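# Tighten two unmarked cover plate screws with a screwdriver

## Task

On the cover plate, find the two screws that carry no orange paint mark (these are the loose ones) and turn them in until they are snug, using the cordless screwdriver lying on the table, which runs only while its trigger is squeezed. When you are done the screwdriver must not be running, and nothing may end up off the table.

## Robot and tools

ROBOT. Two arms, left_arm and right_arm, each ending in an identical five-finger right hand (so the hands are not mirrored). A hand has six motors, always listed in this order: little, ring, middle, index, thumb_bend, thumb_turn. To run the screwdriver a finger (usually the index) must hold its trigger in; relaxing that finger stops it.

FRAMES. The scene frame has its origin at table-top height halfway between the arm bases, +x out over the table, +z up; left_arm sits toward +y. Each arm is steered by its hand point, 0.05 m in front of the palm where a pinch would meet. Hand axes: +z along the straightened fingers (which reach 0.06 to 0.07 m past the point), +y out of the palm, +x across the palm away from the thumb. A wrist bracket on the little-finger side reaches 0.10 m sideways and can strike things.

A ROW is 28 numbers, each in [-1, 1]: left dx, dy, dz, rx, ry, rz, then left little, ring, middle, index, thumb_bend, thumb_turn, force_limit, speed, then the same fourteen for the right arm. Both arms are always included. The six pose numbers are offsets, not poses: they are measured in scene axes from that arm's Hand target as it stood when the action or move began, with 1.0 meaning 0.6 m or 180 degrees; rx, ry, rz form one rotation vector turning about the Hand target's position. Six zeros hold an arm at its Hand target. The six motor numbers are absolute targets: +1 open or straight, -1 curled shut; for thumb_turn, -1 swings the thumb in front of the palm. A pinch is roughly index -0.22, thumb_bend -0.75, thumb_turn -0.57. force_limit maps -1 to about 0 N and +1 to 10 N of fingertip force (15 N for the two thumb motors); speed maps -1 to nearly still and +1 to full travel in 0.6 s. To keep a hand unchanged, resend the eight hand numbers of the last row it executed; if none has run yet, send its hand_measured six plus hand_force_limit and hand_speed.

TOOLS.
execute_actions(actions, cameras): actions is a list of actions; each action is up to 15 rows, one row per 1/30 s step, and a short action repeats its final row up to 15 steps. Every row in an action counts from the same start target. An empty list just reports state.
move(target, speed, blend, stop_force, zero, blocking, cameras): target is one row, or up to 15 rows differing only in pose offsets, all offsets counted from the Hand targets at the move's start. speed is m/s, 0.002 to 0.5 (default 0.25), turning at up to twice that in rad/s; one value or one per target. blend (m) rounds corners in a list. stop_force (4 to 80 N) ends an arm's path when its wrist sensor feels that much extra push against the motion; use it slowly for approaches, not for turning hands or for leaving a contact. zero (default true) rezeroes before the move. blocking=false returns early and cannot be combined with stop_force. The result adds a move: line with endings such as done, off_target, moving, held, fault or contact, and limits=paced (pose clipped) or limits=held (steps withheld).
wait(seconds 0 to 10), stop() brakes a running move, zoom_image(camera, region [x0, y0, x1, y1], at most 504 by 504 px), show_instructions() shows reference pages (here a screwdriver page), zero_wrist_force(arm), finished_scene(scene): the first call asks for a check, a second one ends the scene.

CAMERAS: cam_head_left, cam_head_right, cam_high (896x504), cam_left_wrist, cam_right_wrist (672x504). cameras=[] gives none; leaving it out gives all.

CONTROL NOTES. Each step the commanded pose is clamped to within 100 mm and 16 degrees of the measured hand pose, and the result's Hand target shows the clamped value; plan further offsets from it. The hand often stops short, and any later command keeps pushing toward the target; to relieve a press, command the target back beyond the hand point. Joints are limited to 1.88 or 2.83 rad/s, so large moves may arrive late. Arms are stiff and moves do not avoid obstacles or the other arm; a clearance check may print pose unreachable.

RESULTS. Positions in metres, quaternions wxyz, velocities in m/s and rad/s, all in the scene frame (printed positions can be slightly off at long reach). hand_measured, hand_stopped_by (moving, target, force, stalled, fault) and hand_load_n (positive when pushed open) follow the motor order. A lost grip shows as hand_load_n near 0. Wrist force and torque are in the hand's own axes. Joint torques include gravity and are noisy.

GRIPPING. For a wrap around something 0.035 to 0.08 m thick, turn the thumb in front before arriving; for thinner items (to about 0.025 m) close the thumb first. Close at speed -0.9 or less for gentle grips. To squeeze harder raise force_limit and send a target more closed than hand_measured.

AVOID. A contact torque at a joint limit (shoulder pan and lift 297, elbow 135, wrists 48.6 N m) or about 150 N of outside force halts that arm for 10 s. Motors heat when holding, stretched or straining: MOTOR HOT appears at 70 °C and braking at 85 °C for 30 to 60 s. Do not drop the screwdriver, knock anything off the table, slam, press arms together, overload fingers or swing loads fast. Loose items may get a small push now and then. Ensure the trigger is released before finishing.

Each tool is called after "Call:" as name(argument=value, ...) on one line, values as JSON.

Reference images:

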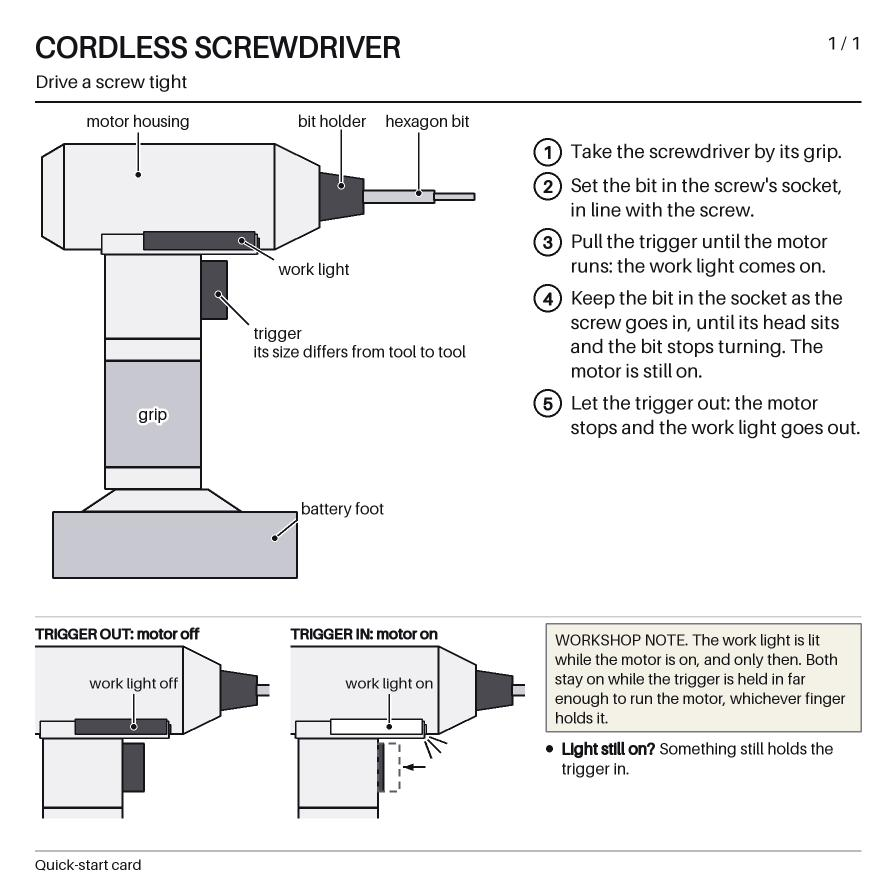

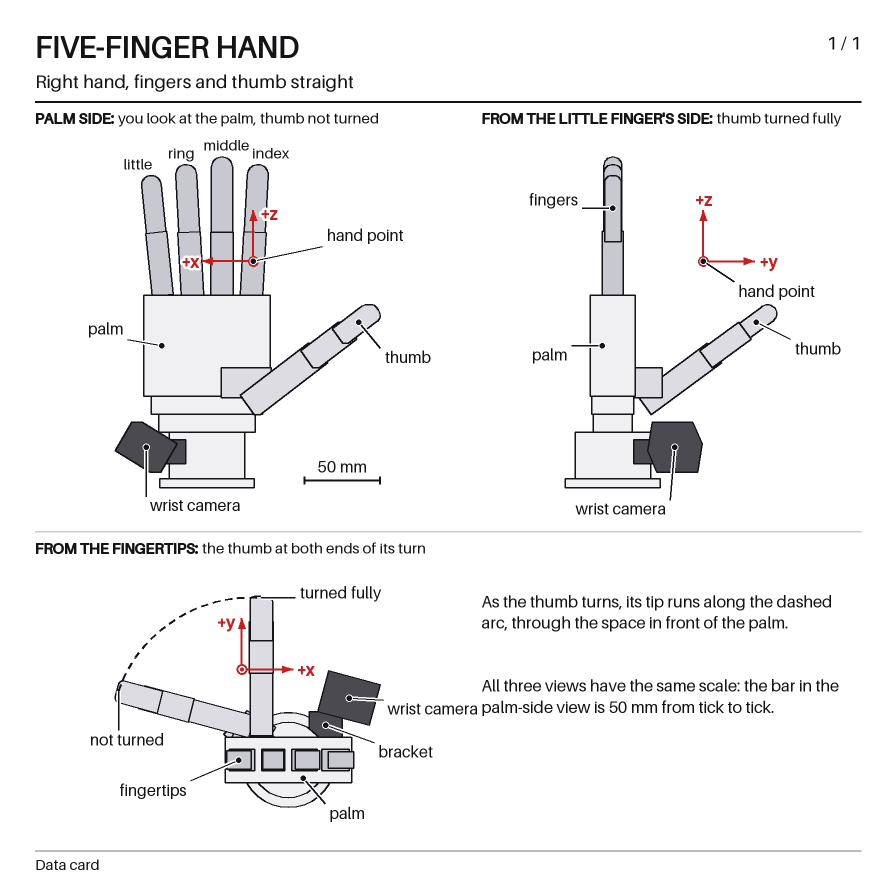

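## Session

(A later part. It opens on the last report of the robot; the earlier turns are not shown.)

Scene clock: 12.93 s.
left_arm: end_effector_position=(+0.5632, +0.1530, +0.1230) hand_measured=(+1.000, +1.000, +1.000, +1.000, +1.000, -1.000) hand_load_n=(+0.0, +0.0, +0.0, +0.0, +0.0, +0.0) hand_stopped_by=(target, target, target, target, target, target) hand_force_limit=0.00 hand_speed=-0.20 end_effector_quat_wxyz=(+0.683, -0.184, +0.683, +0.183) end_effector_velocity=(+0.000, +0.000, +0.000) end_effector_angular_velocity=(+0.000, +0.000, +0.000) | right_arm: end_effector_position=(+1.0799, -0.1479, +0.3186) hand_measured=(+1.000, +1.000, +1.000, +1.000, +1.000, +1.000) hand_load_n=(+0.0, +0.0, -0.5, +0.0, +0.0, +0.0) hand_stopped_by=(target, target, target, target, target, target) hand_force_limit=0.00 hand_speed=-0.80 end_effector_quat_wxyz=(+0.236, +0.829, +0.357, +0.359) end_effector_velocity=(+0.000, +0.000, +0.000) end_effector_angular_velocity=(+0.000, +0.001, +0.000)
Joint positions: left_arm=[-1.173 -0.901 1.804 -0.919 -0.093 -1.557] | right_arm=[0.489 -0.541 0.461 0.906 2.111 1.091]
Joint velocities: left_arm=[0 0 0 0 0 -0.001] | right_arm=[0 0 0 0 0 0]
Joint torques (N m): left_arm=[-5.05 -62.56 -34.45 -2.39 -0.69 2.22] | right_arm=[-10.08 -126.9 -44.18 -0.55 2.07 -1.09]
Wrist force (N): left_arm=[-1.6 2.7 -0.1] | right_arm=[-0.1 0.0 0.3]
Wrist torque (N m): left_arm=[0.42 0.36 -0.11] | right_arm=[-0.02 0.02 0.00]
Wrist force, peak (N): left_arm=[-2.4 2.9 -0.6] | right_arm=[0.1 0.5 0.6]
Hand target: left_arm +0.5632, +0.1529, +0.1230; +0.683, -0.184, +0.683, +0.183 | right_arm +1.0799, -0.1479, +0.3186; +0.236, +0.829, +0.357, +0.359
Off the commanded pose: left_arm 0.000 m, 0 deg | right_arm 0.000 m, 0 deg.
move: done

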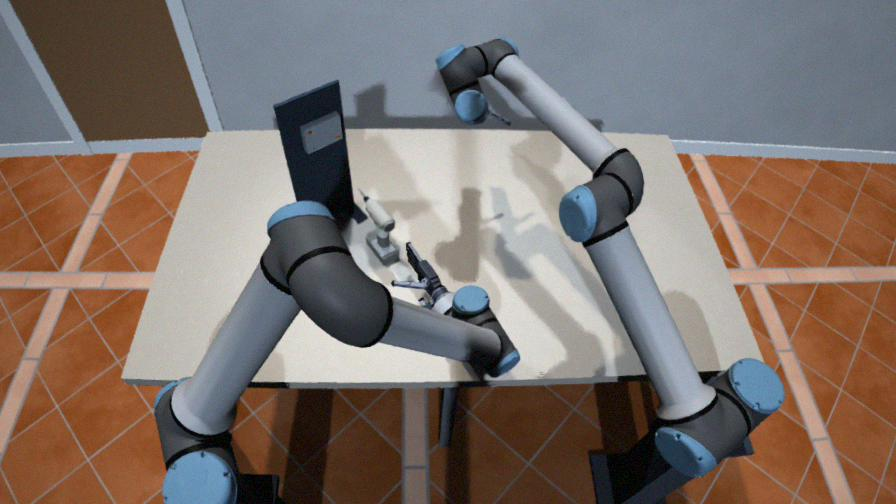

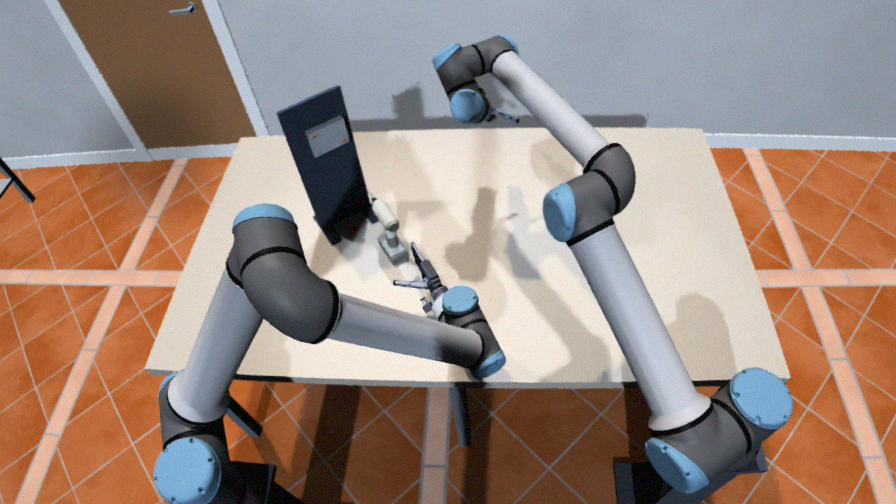

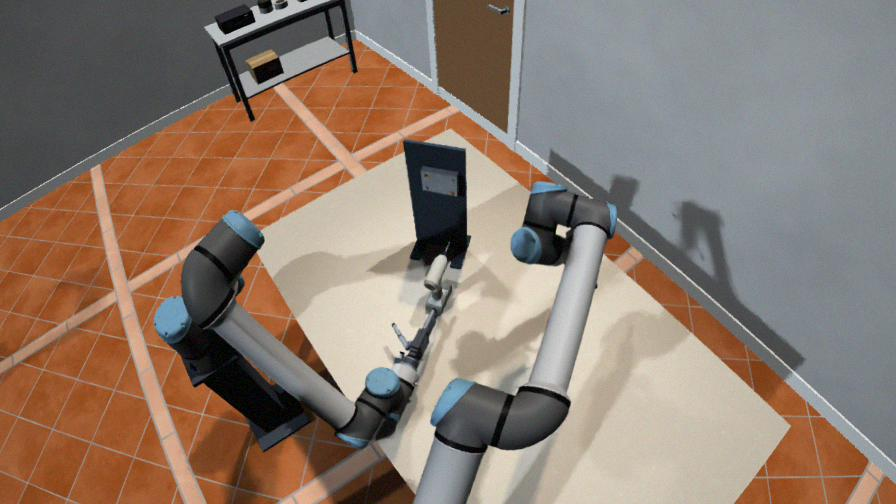

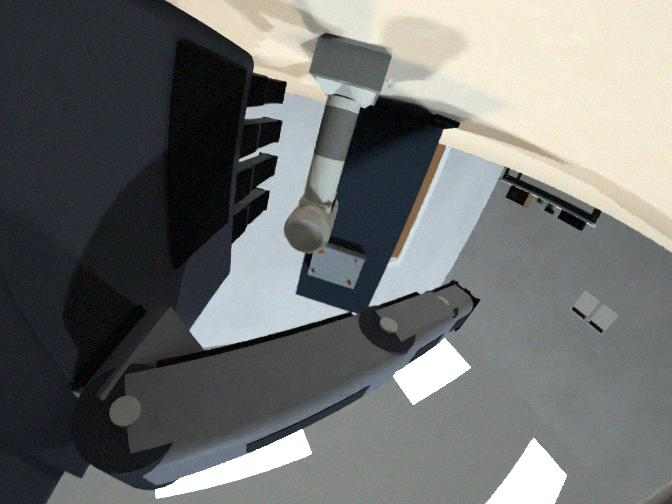

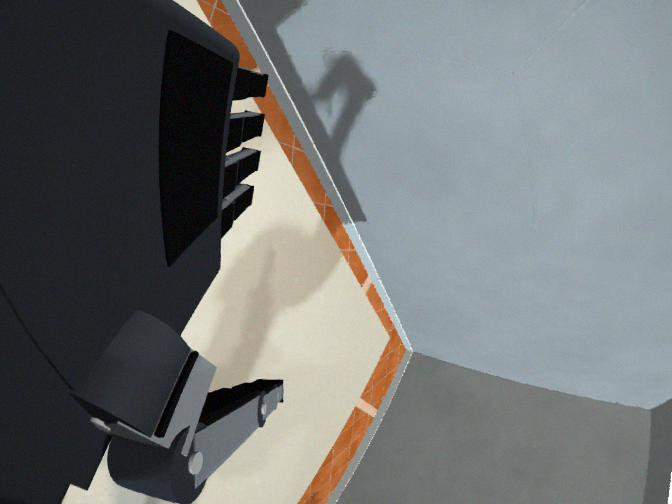

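Call:
move(target=[0.137, 0.0505, 0, 0,0,0.0167, 1,1,1,1,1,-1,0,-0.2, 0,0,0,0,0,0, 1,1,1,1,1,1,0,-0.8], speed=0.15)

Call:
zoom_image(camera="cam_head_left", region=[320, 160, 480, 320])

Call:
zoom_image(camera="cam_left_wrist", region=[180, 0, 520, 340])

Call:
zoom_image(camera="cam_high", region=[360, 220, 480, 360])

Call:
zoom_image(camera="cam_head_right", region=[320, 160, 480, 320])

Scene clock: 14.83 s.
left_arm: end_effector_position=(+0.6454, +0.1831, +0.1229) hand_measured=(+1.000, +1.000, +1.000, +1.000, +1.000, -1.000) hand_load_n=(+0.0, +0.0, +0.0, +0.0, +0.0, -0.5) hand_stopped_by=(target, target, target, target, target, target) hand_force_limit=0.00 hand_speed=-0.20 end_effector_quat_wxyz=(+0.678, -0.202, +0.678, +0.201) end_effector_velocity=(+0.001, +0.001, +0.000) end_effector_angular_velocity=(-0.002, -0.001, +0.001) | right_arm: end_effector_position=(+1.0799, -0.1479, +0.3186) hand_measured=(+1.000, +1.000, +1.000, +1.000, +1.000, +1.000) hand_load_n=(+0.0, +0.0, +0.0, +0.0, +0.0, +0.0) hand_stopped_by=(target, target, target, target, target, target) hand_force_limit=0.00 hand_speed=-0.80 end_effector_quat_wxyz=(+0.236, +0.829, +0.357, +0.359) end_effector_velocity=(+0.000, +0.000, -0.001) end_effector_angular_velocity=(-0.001, +0.001, +0.000)
Joint positions: left_arm=[-1.053 -0.855 1.71 -0.903 -0.026 -1.524] | right_arm=[0.489 -0.541 0.461 0.906 2.111 1.091]
Joint velocities: left_arm=[0.001 0 0 -0.002 0 -0.001] | right_arm=[0 0.001 0 0 0 0]
Joint torques (N m): left_arm=[3.16 -94.54 -15.46 -3.24 -1.71 -3.43] | right_arm=[-11.35 -125.41 -44.14 -0.47 2.16 -1.46]
Wrist force (N): left_arm=[-1.3 3.1 -0.1] | right_arm=[-0.2 -0.3 0.0]
Wrist torque (N m): left_arm=[0.47 0.31 -0.08] | right_arm=[-0.04 0.03 -0.02]
Wrist force, peak (N): left_arm=[-1.4 3.1 -2.4] | right_arm=[-0.3 0.7 0.2]
Hand target: left_arm +0.6455, +0.1831, +0.1230; +0.678, -0.202, +0.678, +0.200 | right_arm +1.0799, -0.1479, +0.3186; +0.236, +0.829, +0.357, +0.359
Off the commanded pose: left_arm 0.000 m, 0 deg | right_arm 0.000 m, 0 deg.
move: done

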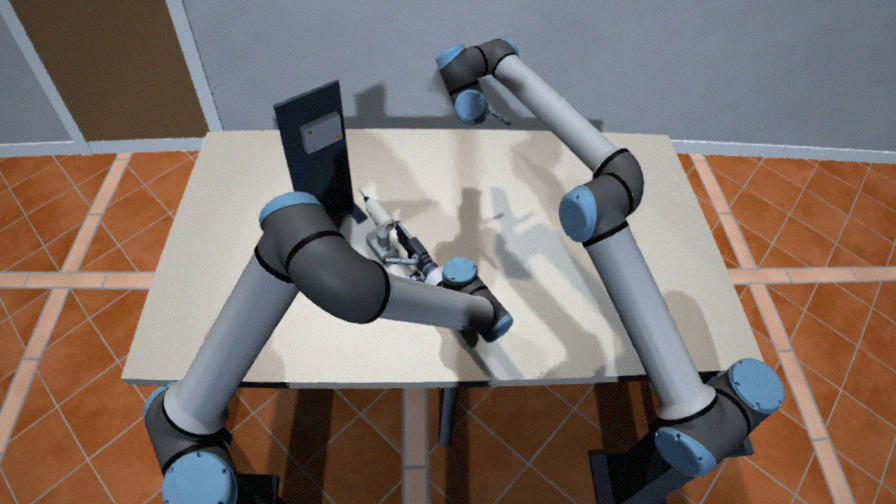

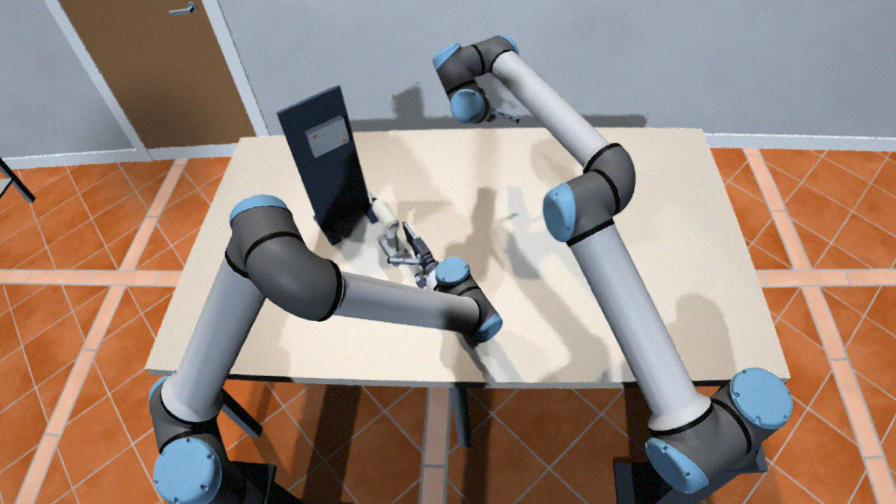

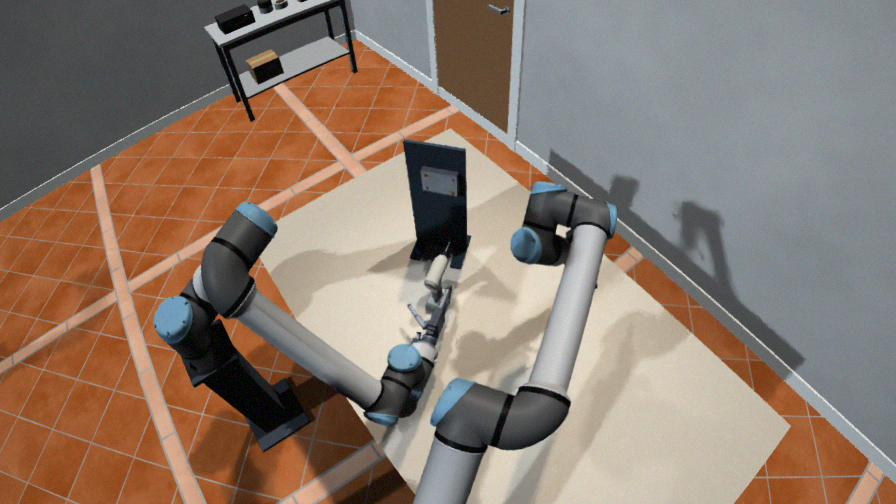

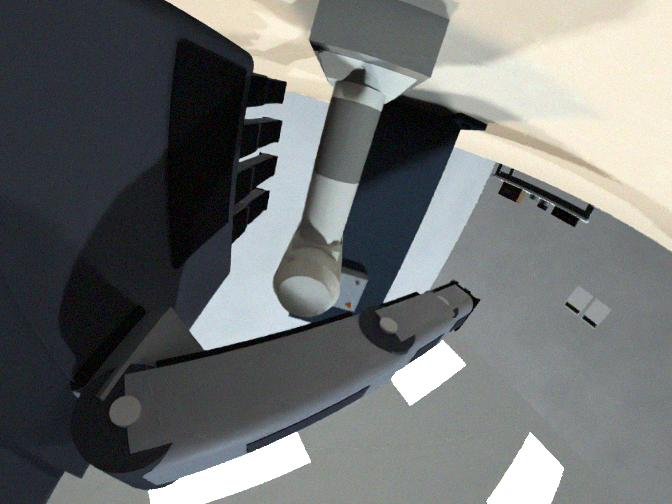

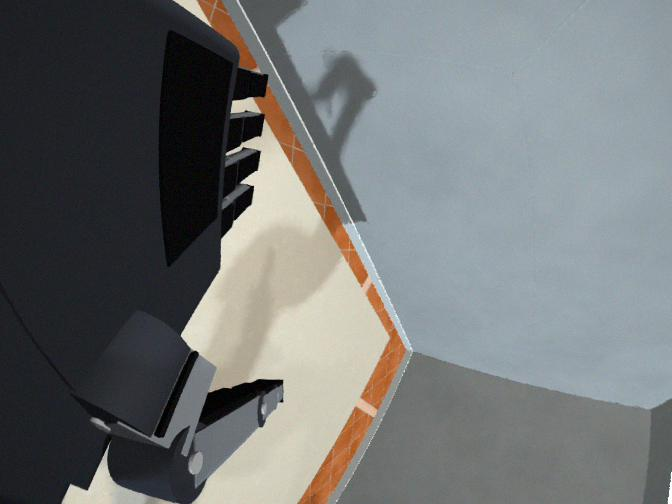

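Scaled by 3.150.

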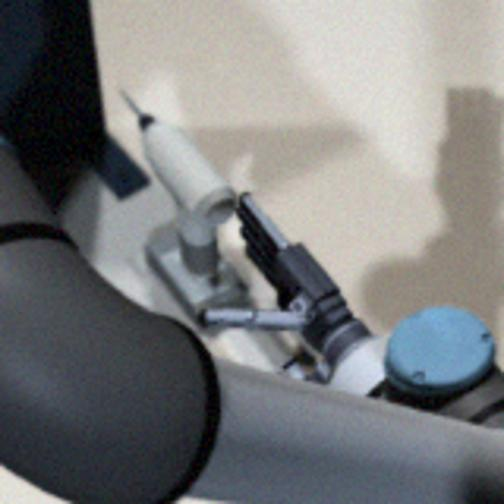

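Scaled by 1.482 from the camera's 672x504 image, which has a finer 960x720 frame.

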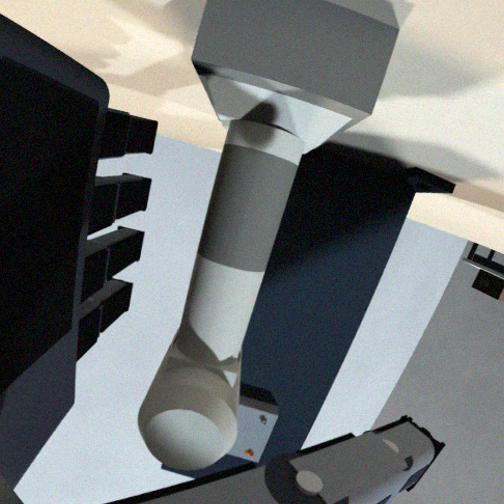

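Scaled by 3.600.

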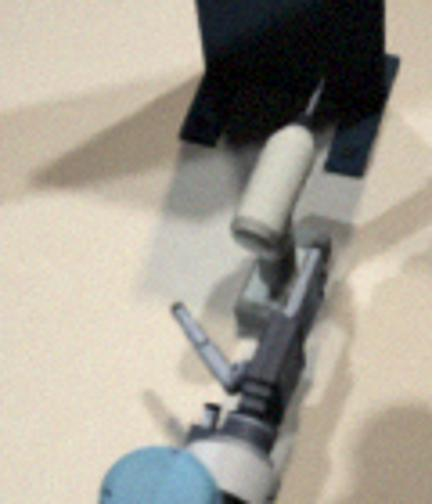

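Scaled by 3.150.

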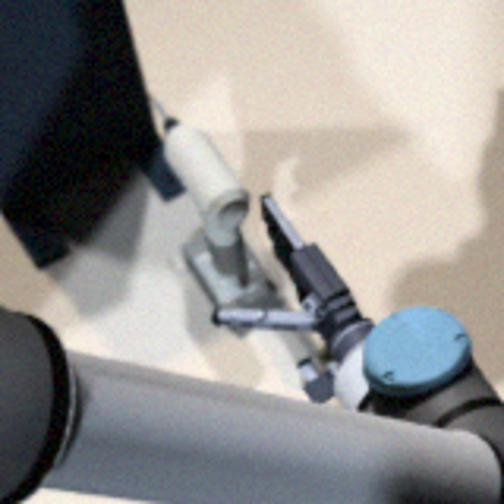

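Call:
move(target=[0.0769, 0.05, 0, 0,0,0, 1,1,1,1,1,-1,0,-0.2, 0,0,0,0,0,0, 1,1,1,1,1,1,0,-0.8], speed=0.06, stop_force=8)

Call:
zoom_image(camera="cam_head_left", region=[320, 160, 480, 320])

Call:
zoom_image(camera="cam_left_wrist", region=[180, 0, 520, 340])

Call:
zoom_image(camera="cam_high", region=[360, 220, 480, 360])

Call:
zoom_image(camera="cam_head_right", region=[320, 160, 480, 320])

Scene clock: 17.27 s.
left_arm: end_effector_position=(+0.6917, +0.2131, +0.1230) hand_measured=(+1.000, +1.000, +1.000, +1.000, +1.000, -1.000) hand_load_n=(+0.0, -0.5, +0.0, +0.0, +0.0, -0.5) hand_stopped_by=(target, target, target, target, target, target) hand_force_limit=0.00 hand_speed=-0.20 end_effector_quat_wxyz=(+0.678, -0.202, +0.678, +0.200) end_effector_velocity=(+0.000, +0.000, +0.000) end_effector_angular_velocity=(+0.000, +0.000, +0.000) | right_arm: end_effector_position=(+1.0799, -0.1479, +0.3186) hand_measured=(+1.000, +1.000, +1.000, +1.000, +1.000, +1.000) hand_load_n=(+0.0, +0.0, +0.0, +0.0, +0.0, -0.5) hand_stopped_by=(target, target, target, target, target, target) hand_force_limit=0.00 hand_speed=-0.80 end_effector_quat_wxyz=(+0.236, +0.829, +0.357, +0.359) end_effector_velocity=(+0.000, +0.000, +0.002) end_effector_angular_velocity=(+0.000, -0.001, -0.001)
Joint positions: left_arm=[-0.984 -0.832 1.661 -0.807 0.044 -1.595] | right_arm=[0.489 -0.541 0.461 0.906 2.111 1.091]
Joint velocities: left_arm=[0 0 0 0 -0.001 0] | right_arm=[0 -0.001 0 0 0.001 0]
Joint torques (N m): left_arm=[-14.97 -57.44 -41.78 2.86 -2.4 -3.51] | right_arm=[-13.18 -126.16 -44.19 -0.47 2.07 -1.25]
Wrist force (N): left_arm=[-1.8 2.9 -0.3] | right_arm=[0.3 0.1 -0.2]
Wrist torque (N m): left_arm=[0.48 0.40 -0.14] | right_arm=[0.03 -0.03 0.03]
Wrist force, peak (N): left_arm=[-1.9 3.2 0.9] | right_arm=[0.5 0.4 0.0]
Hand target: left_arm +0.6917, +0.2131, +0.1230; +0.678, -0.202, +0.678, +0.200 | right_arm +1.0799, -0.1479, +0.3186; +0.236, +0.829, +0.357, +0.359
Off the commanded pose: left_arm 0.000 m, 0 deg | right_arm 0.000 m, 0 deg.
move: done

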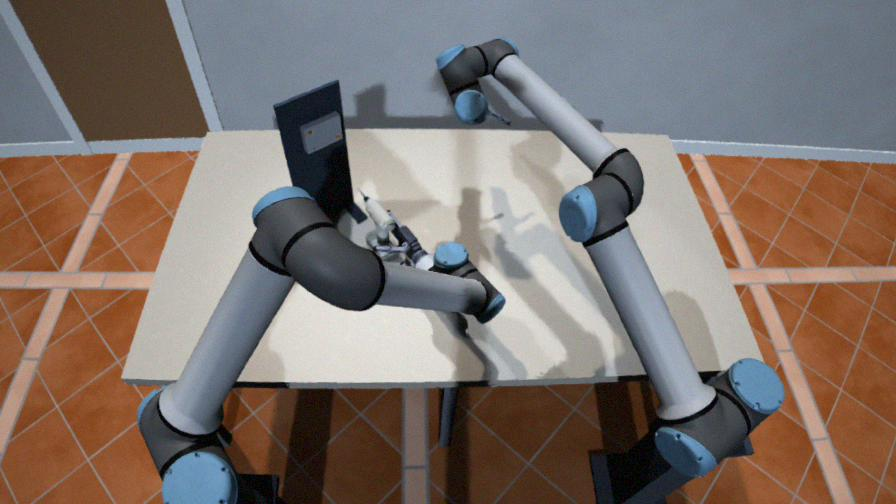

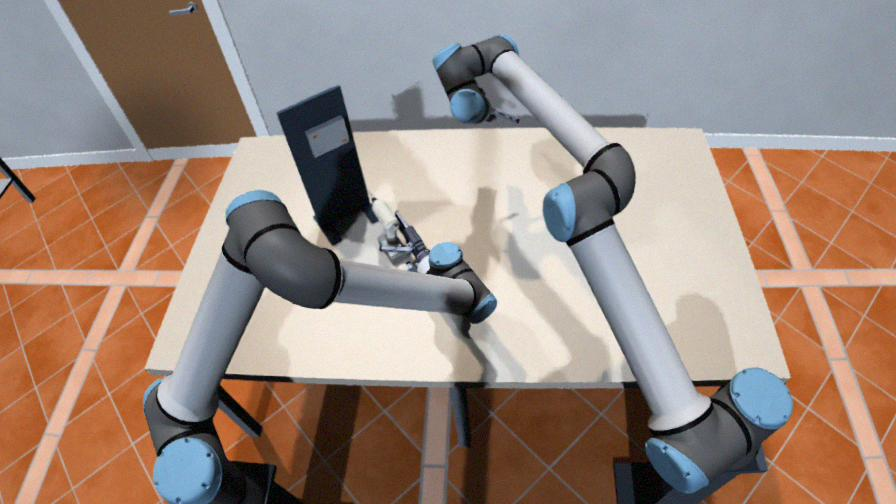

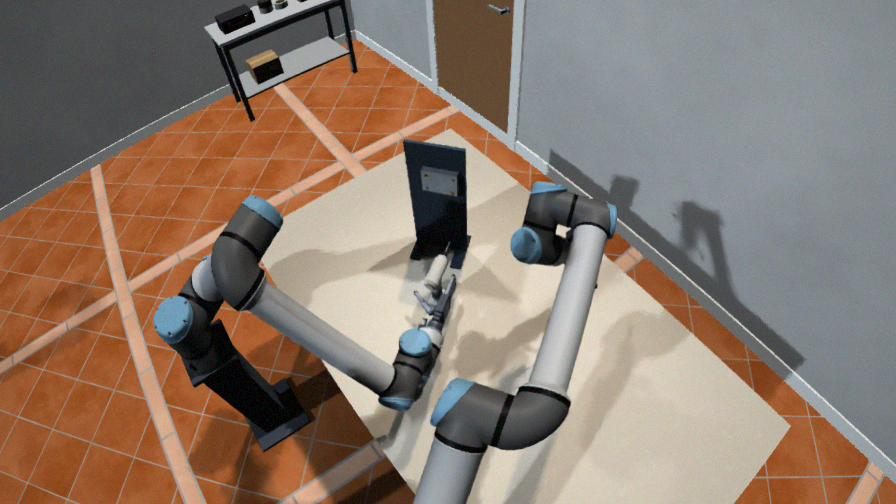

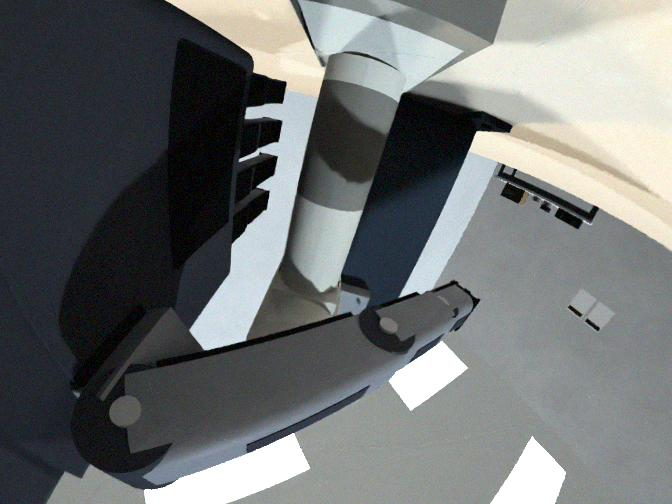

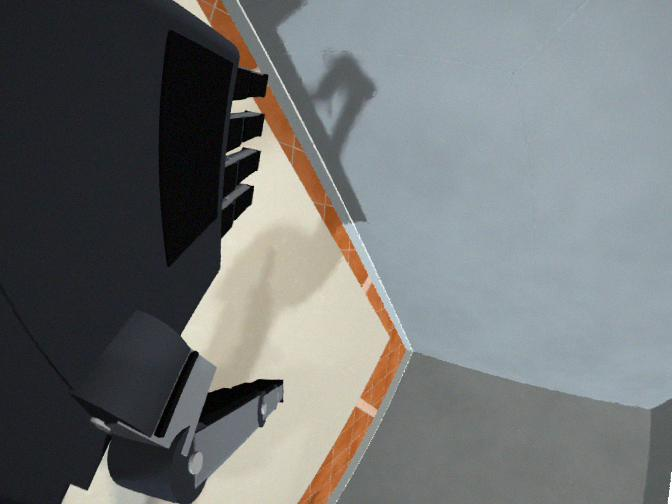

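Scaled by 3.150.

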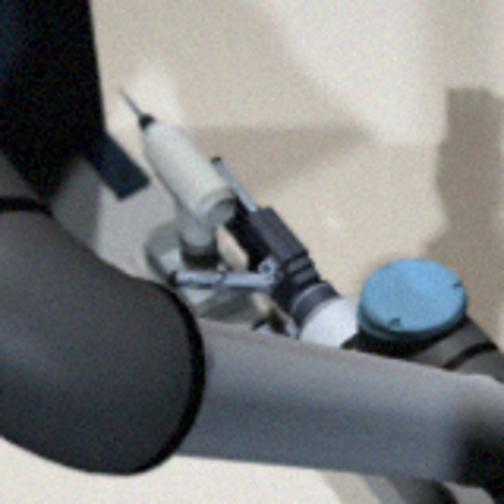

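Scaled by 1.482 from the camera's 672x504 image, which has a finer 960x720 frame.

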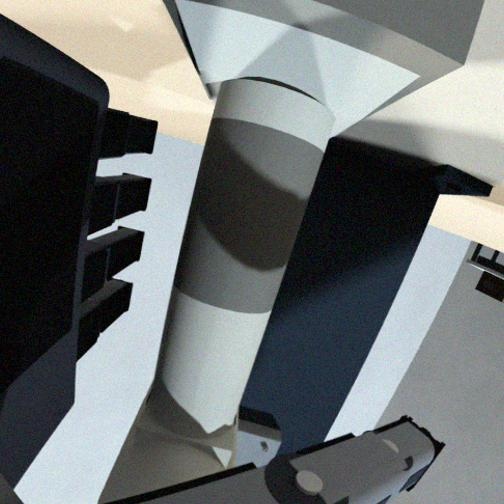

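Scaled by 3.600.

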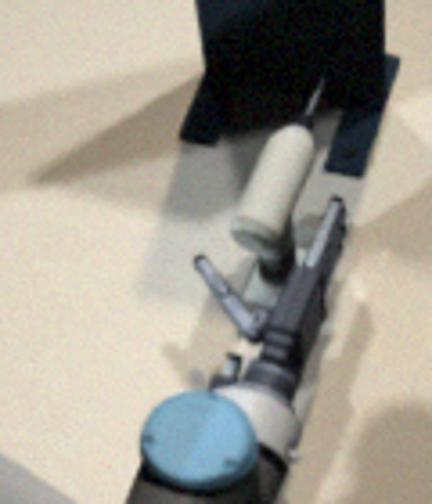

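Scaled by 3.150.

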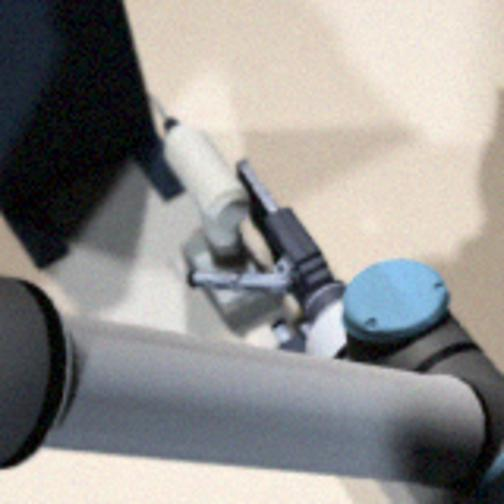

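Call:
move(target=[0.0769, 0.05, 0, 0,0,0, 1,1,1,1,1,-1,0,-0.2, 0,0,0,0,0,0, 1,1,1,1,1,1,0,-0.8], speed=0.06, stop_force=8)

Call:
zoom_image(camera="cam_head_left", region=[320, 160, 480, 320])

Call:
zoom_image(camera="cam_left_wrist", region=[180, 0, 520, 340])

Call:
zoom_image(camera="cam_high", region=[360, 220, 480, 360])

Call:
zoom_image(camera="cam_head_right", region=[320, 160, 480, 320])

Scene clock: 19.67 s.
left_arm: end_effector_position=(+0.7379, +0.2431, +0.1230) hand_measured=(+1.000, +1.000, +1.000, +1.000, +1.000, -1.000) hand_load_n=(+0.0, +0.0, +0.0, -0.5, +0.0, +0.0) hand_stopped_by=(target, target, target, target, target, target) hand_force_limit=0.00 hand_speed=-0.20 end_effector_quat_wxyz=(+0.678, -0.202, +0.678, +0.200) end_effector_velocity=(+0.000, +0.000, +0.000) end_effector_angular_velocity=(+0.001, +0.000, +0.000) | right_arm: end_effector_position=(+1.0799, -0.1479, +0.3186) hand_measured=(+1.000, +1.000, +1.000, +1.000, +1.000, +1.000) hand_load_n=(-0.5, +0.0, +0.0, +0.0, +0.0, +0.0) hand_stopped_by=(target, target, target, target, target, target) hand_force_limit=0.00 hand_speed=-0.80 end_effector_quat_wxyz=(+0.236, +0.829, +0.357, +0.359) end_effector_velocity=(+0.000, +0.000, -0.001) end_effector_angular_velocity=(+0.000, +0.000, +0.000)
Joint positions: left_arm=[-0.915 -0.816 1.627 -0.802 0.112 -1.582] | right_arm=[0.489 -0.541 0.461 0.906 2.111 1.091]
Joint velocities: left_arm=[0 0 0 0 0 0.001] | right_arm=[0 0.001 0 -0.001 0 0]
Joint torques (N m): left_arm=[-14.74 -96.3 -17.6 2.36 -2.01 -3.44] | right_arm=[-13.27 -126.95 -44.7 -0.26 2.1 -1.27]
Wrist force (N): left_arm=[-1.6 2.8 -0.5] | right_arm=[-0.2 -0.2 -0.3]
Wrist torque (N m): left_arm=[0.47 0.38 -0.14] | right_arm=[0.00 0.04 -0.02]
Wrist force, peak (N): left_arm=[-2.2 3.0 -0.2] | right_arm=[-0.1 -0.5 0.5]
Hand target: left_arm +0.7379, +0.2431, +0.1230; +0.678, -0.202, +0.678, +0.200 | right_arm +1.0799, -0.1479, +0.3186; +0.236, +0.829, +0.357, +0.359
Off the commanded pose: left_arm 0.000 m, 0 deg | right_arm 0.000 m, 0 deg.
move: done

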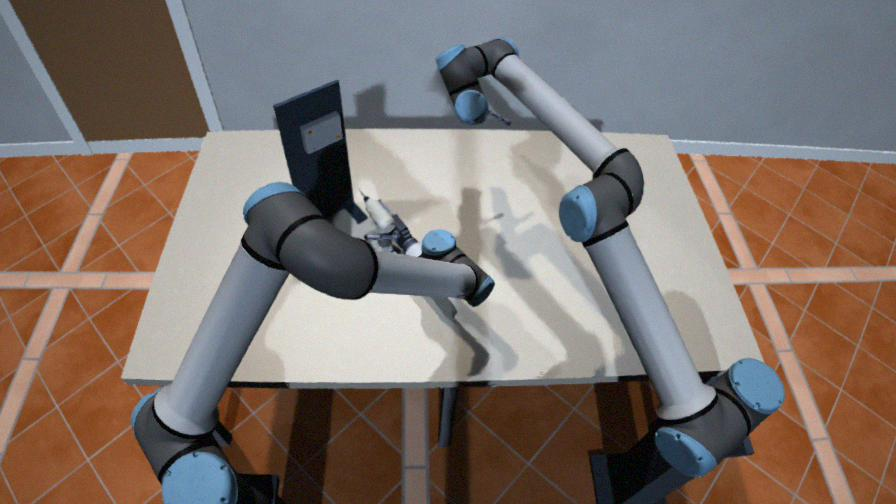

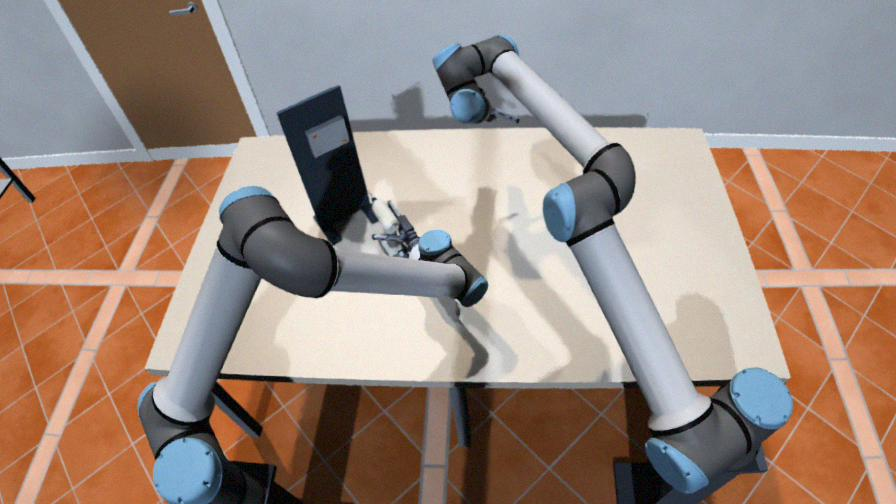

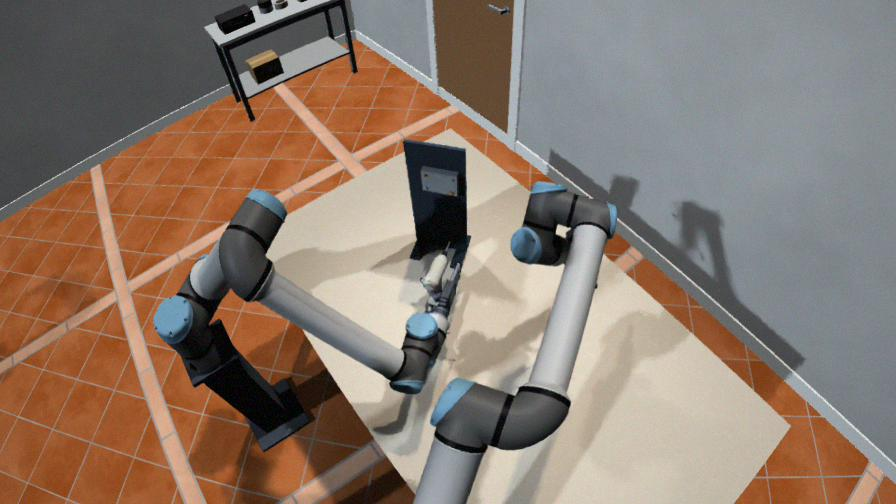

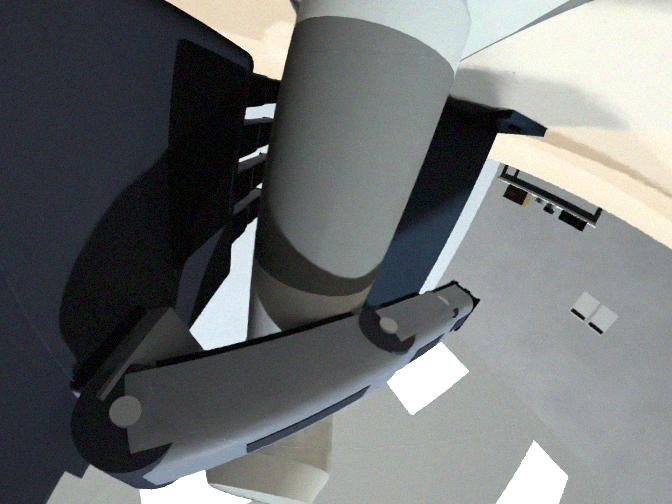

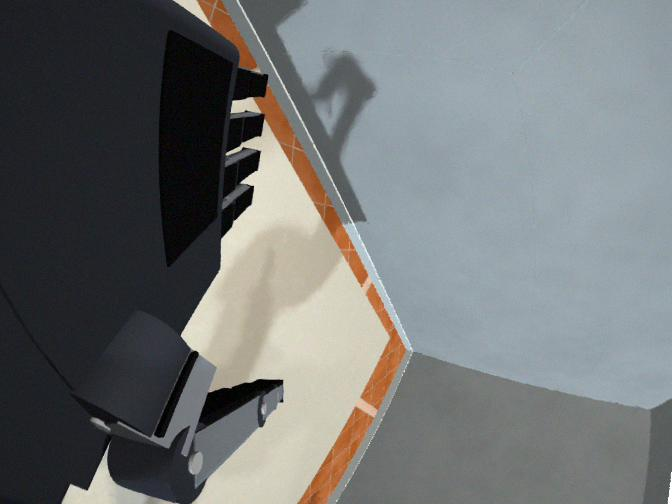

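Scaled by 3.150.

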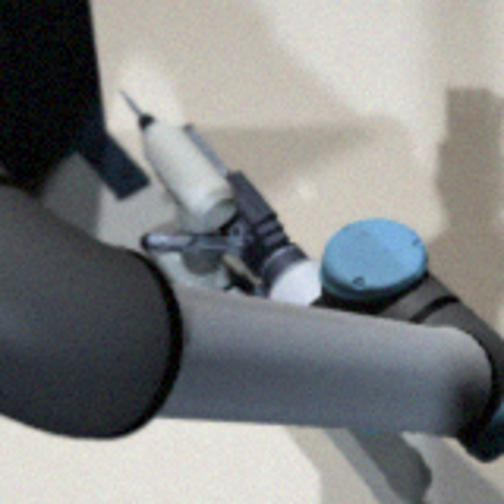

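Scaled by 1.482 from the camera's 672x504 image, which has a finer 960x720 frame.

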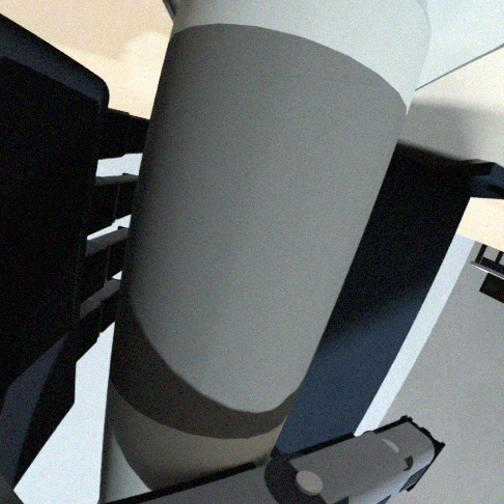

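Scaled by 3.600.

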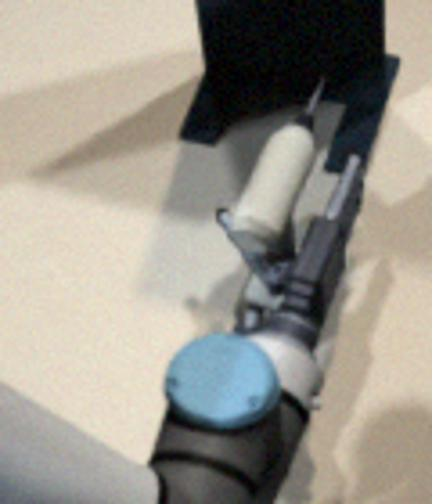

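Scaled by 3.150.

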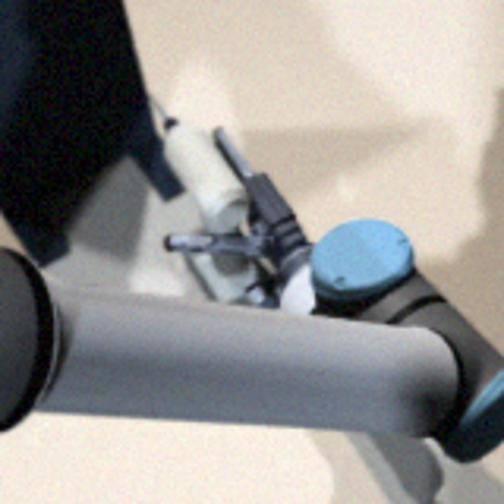

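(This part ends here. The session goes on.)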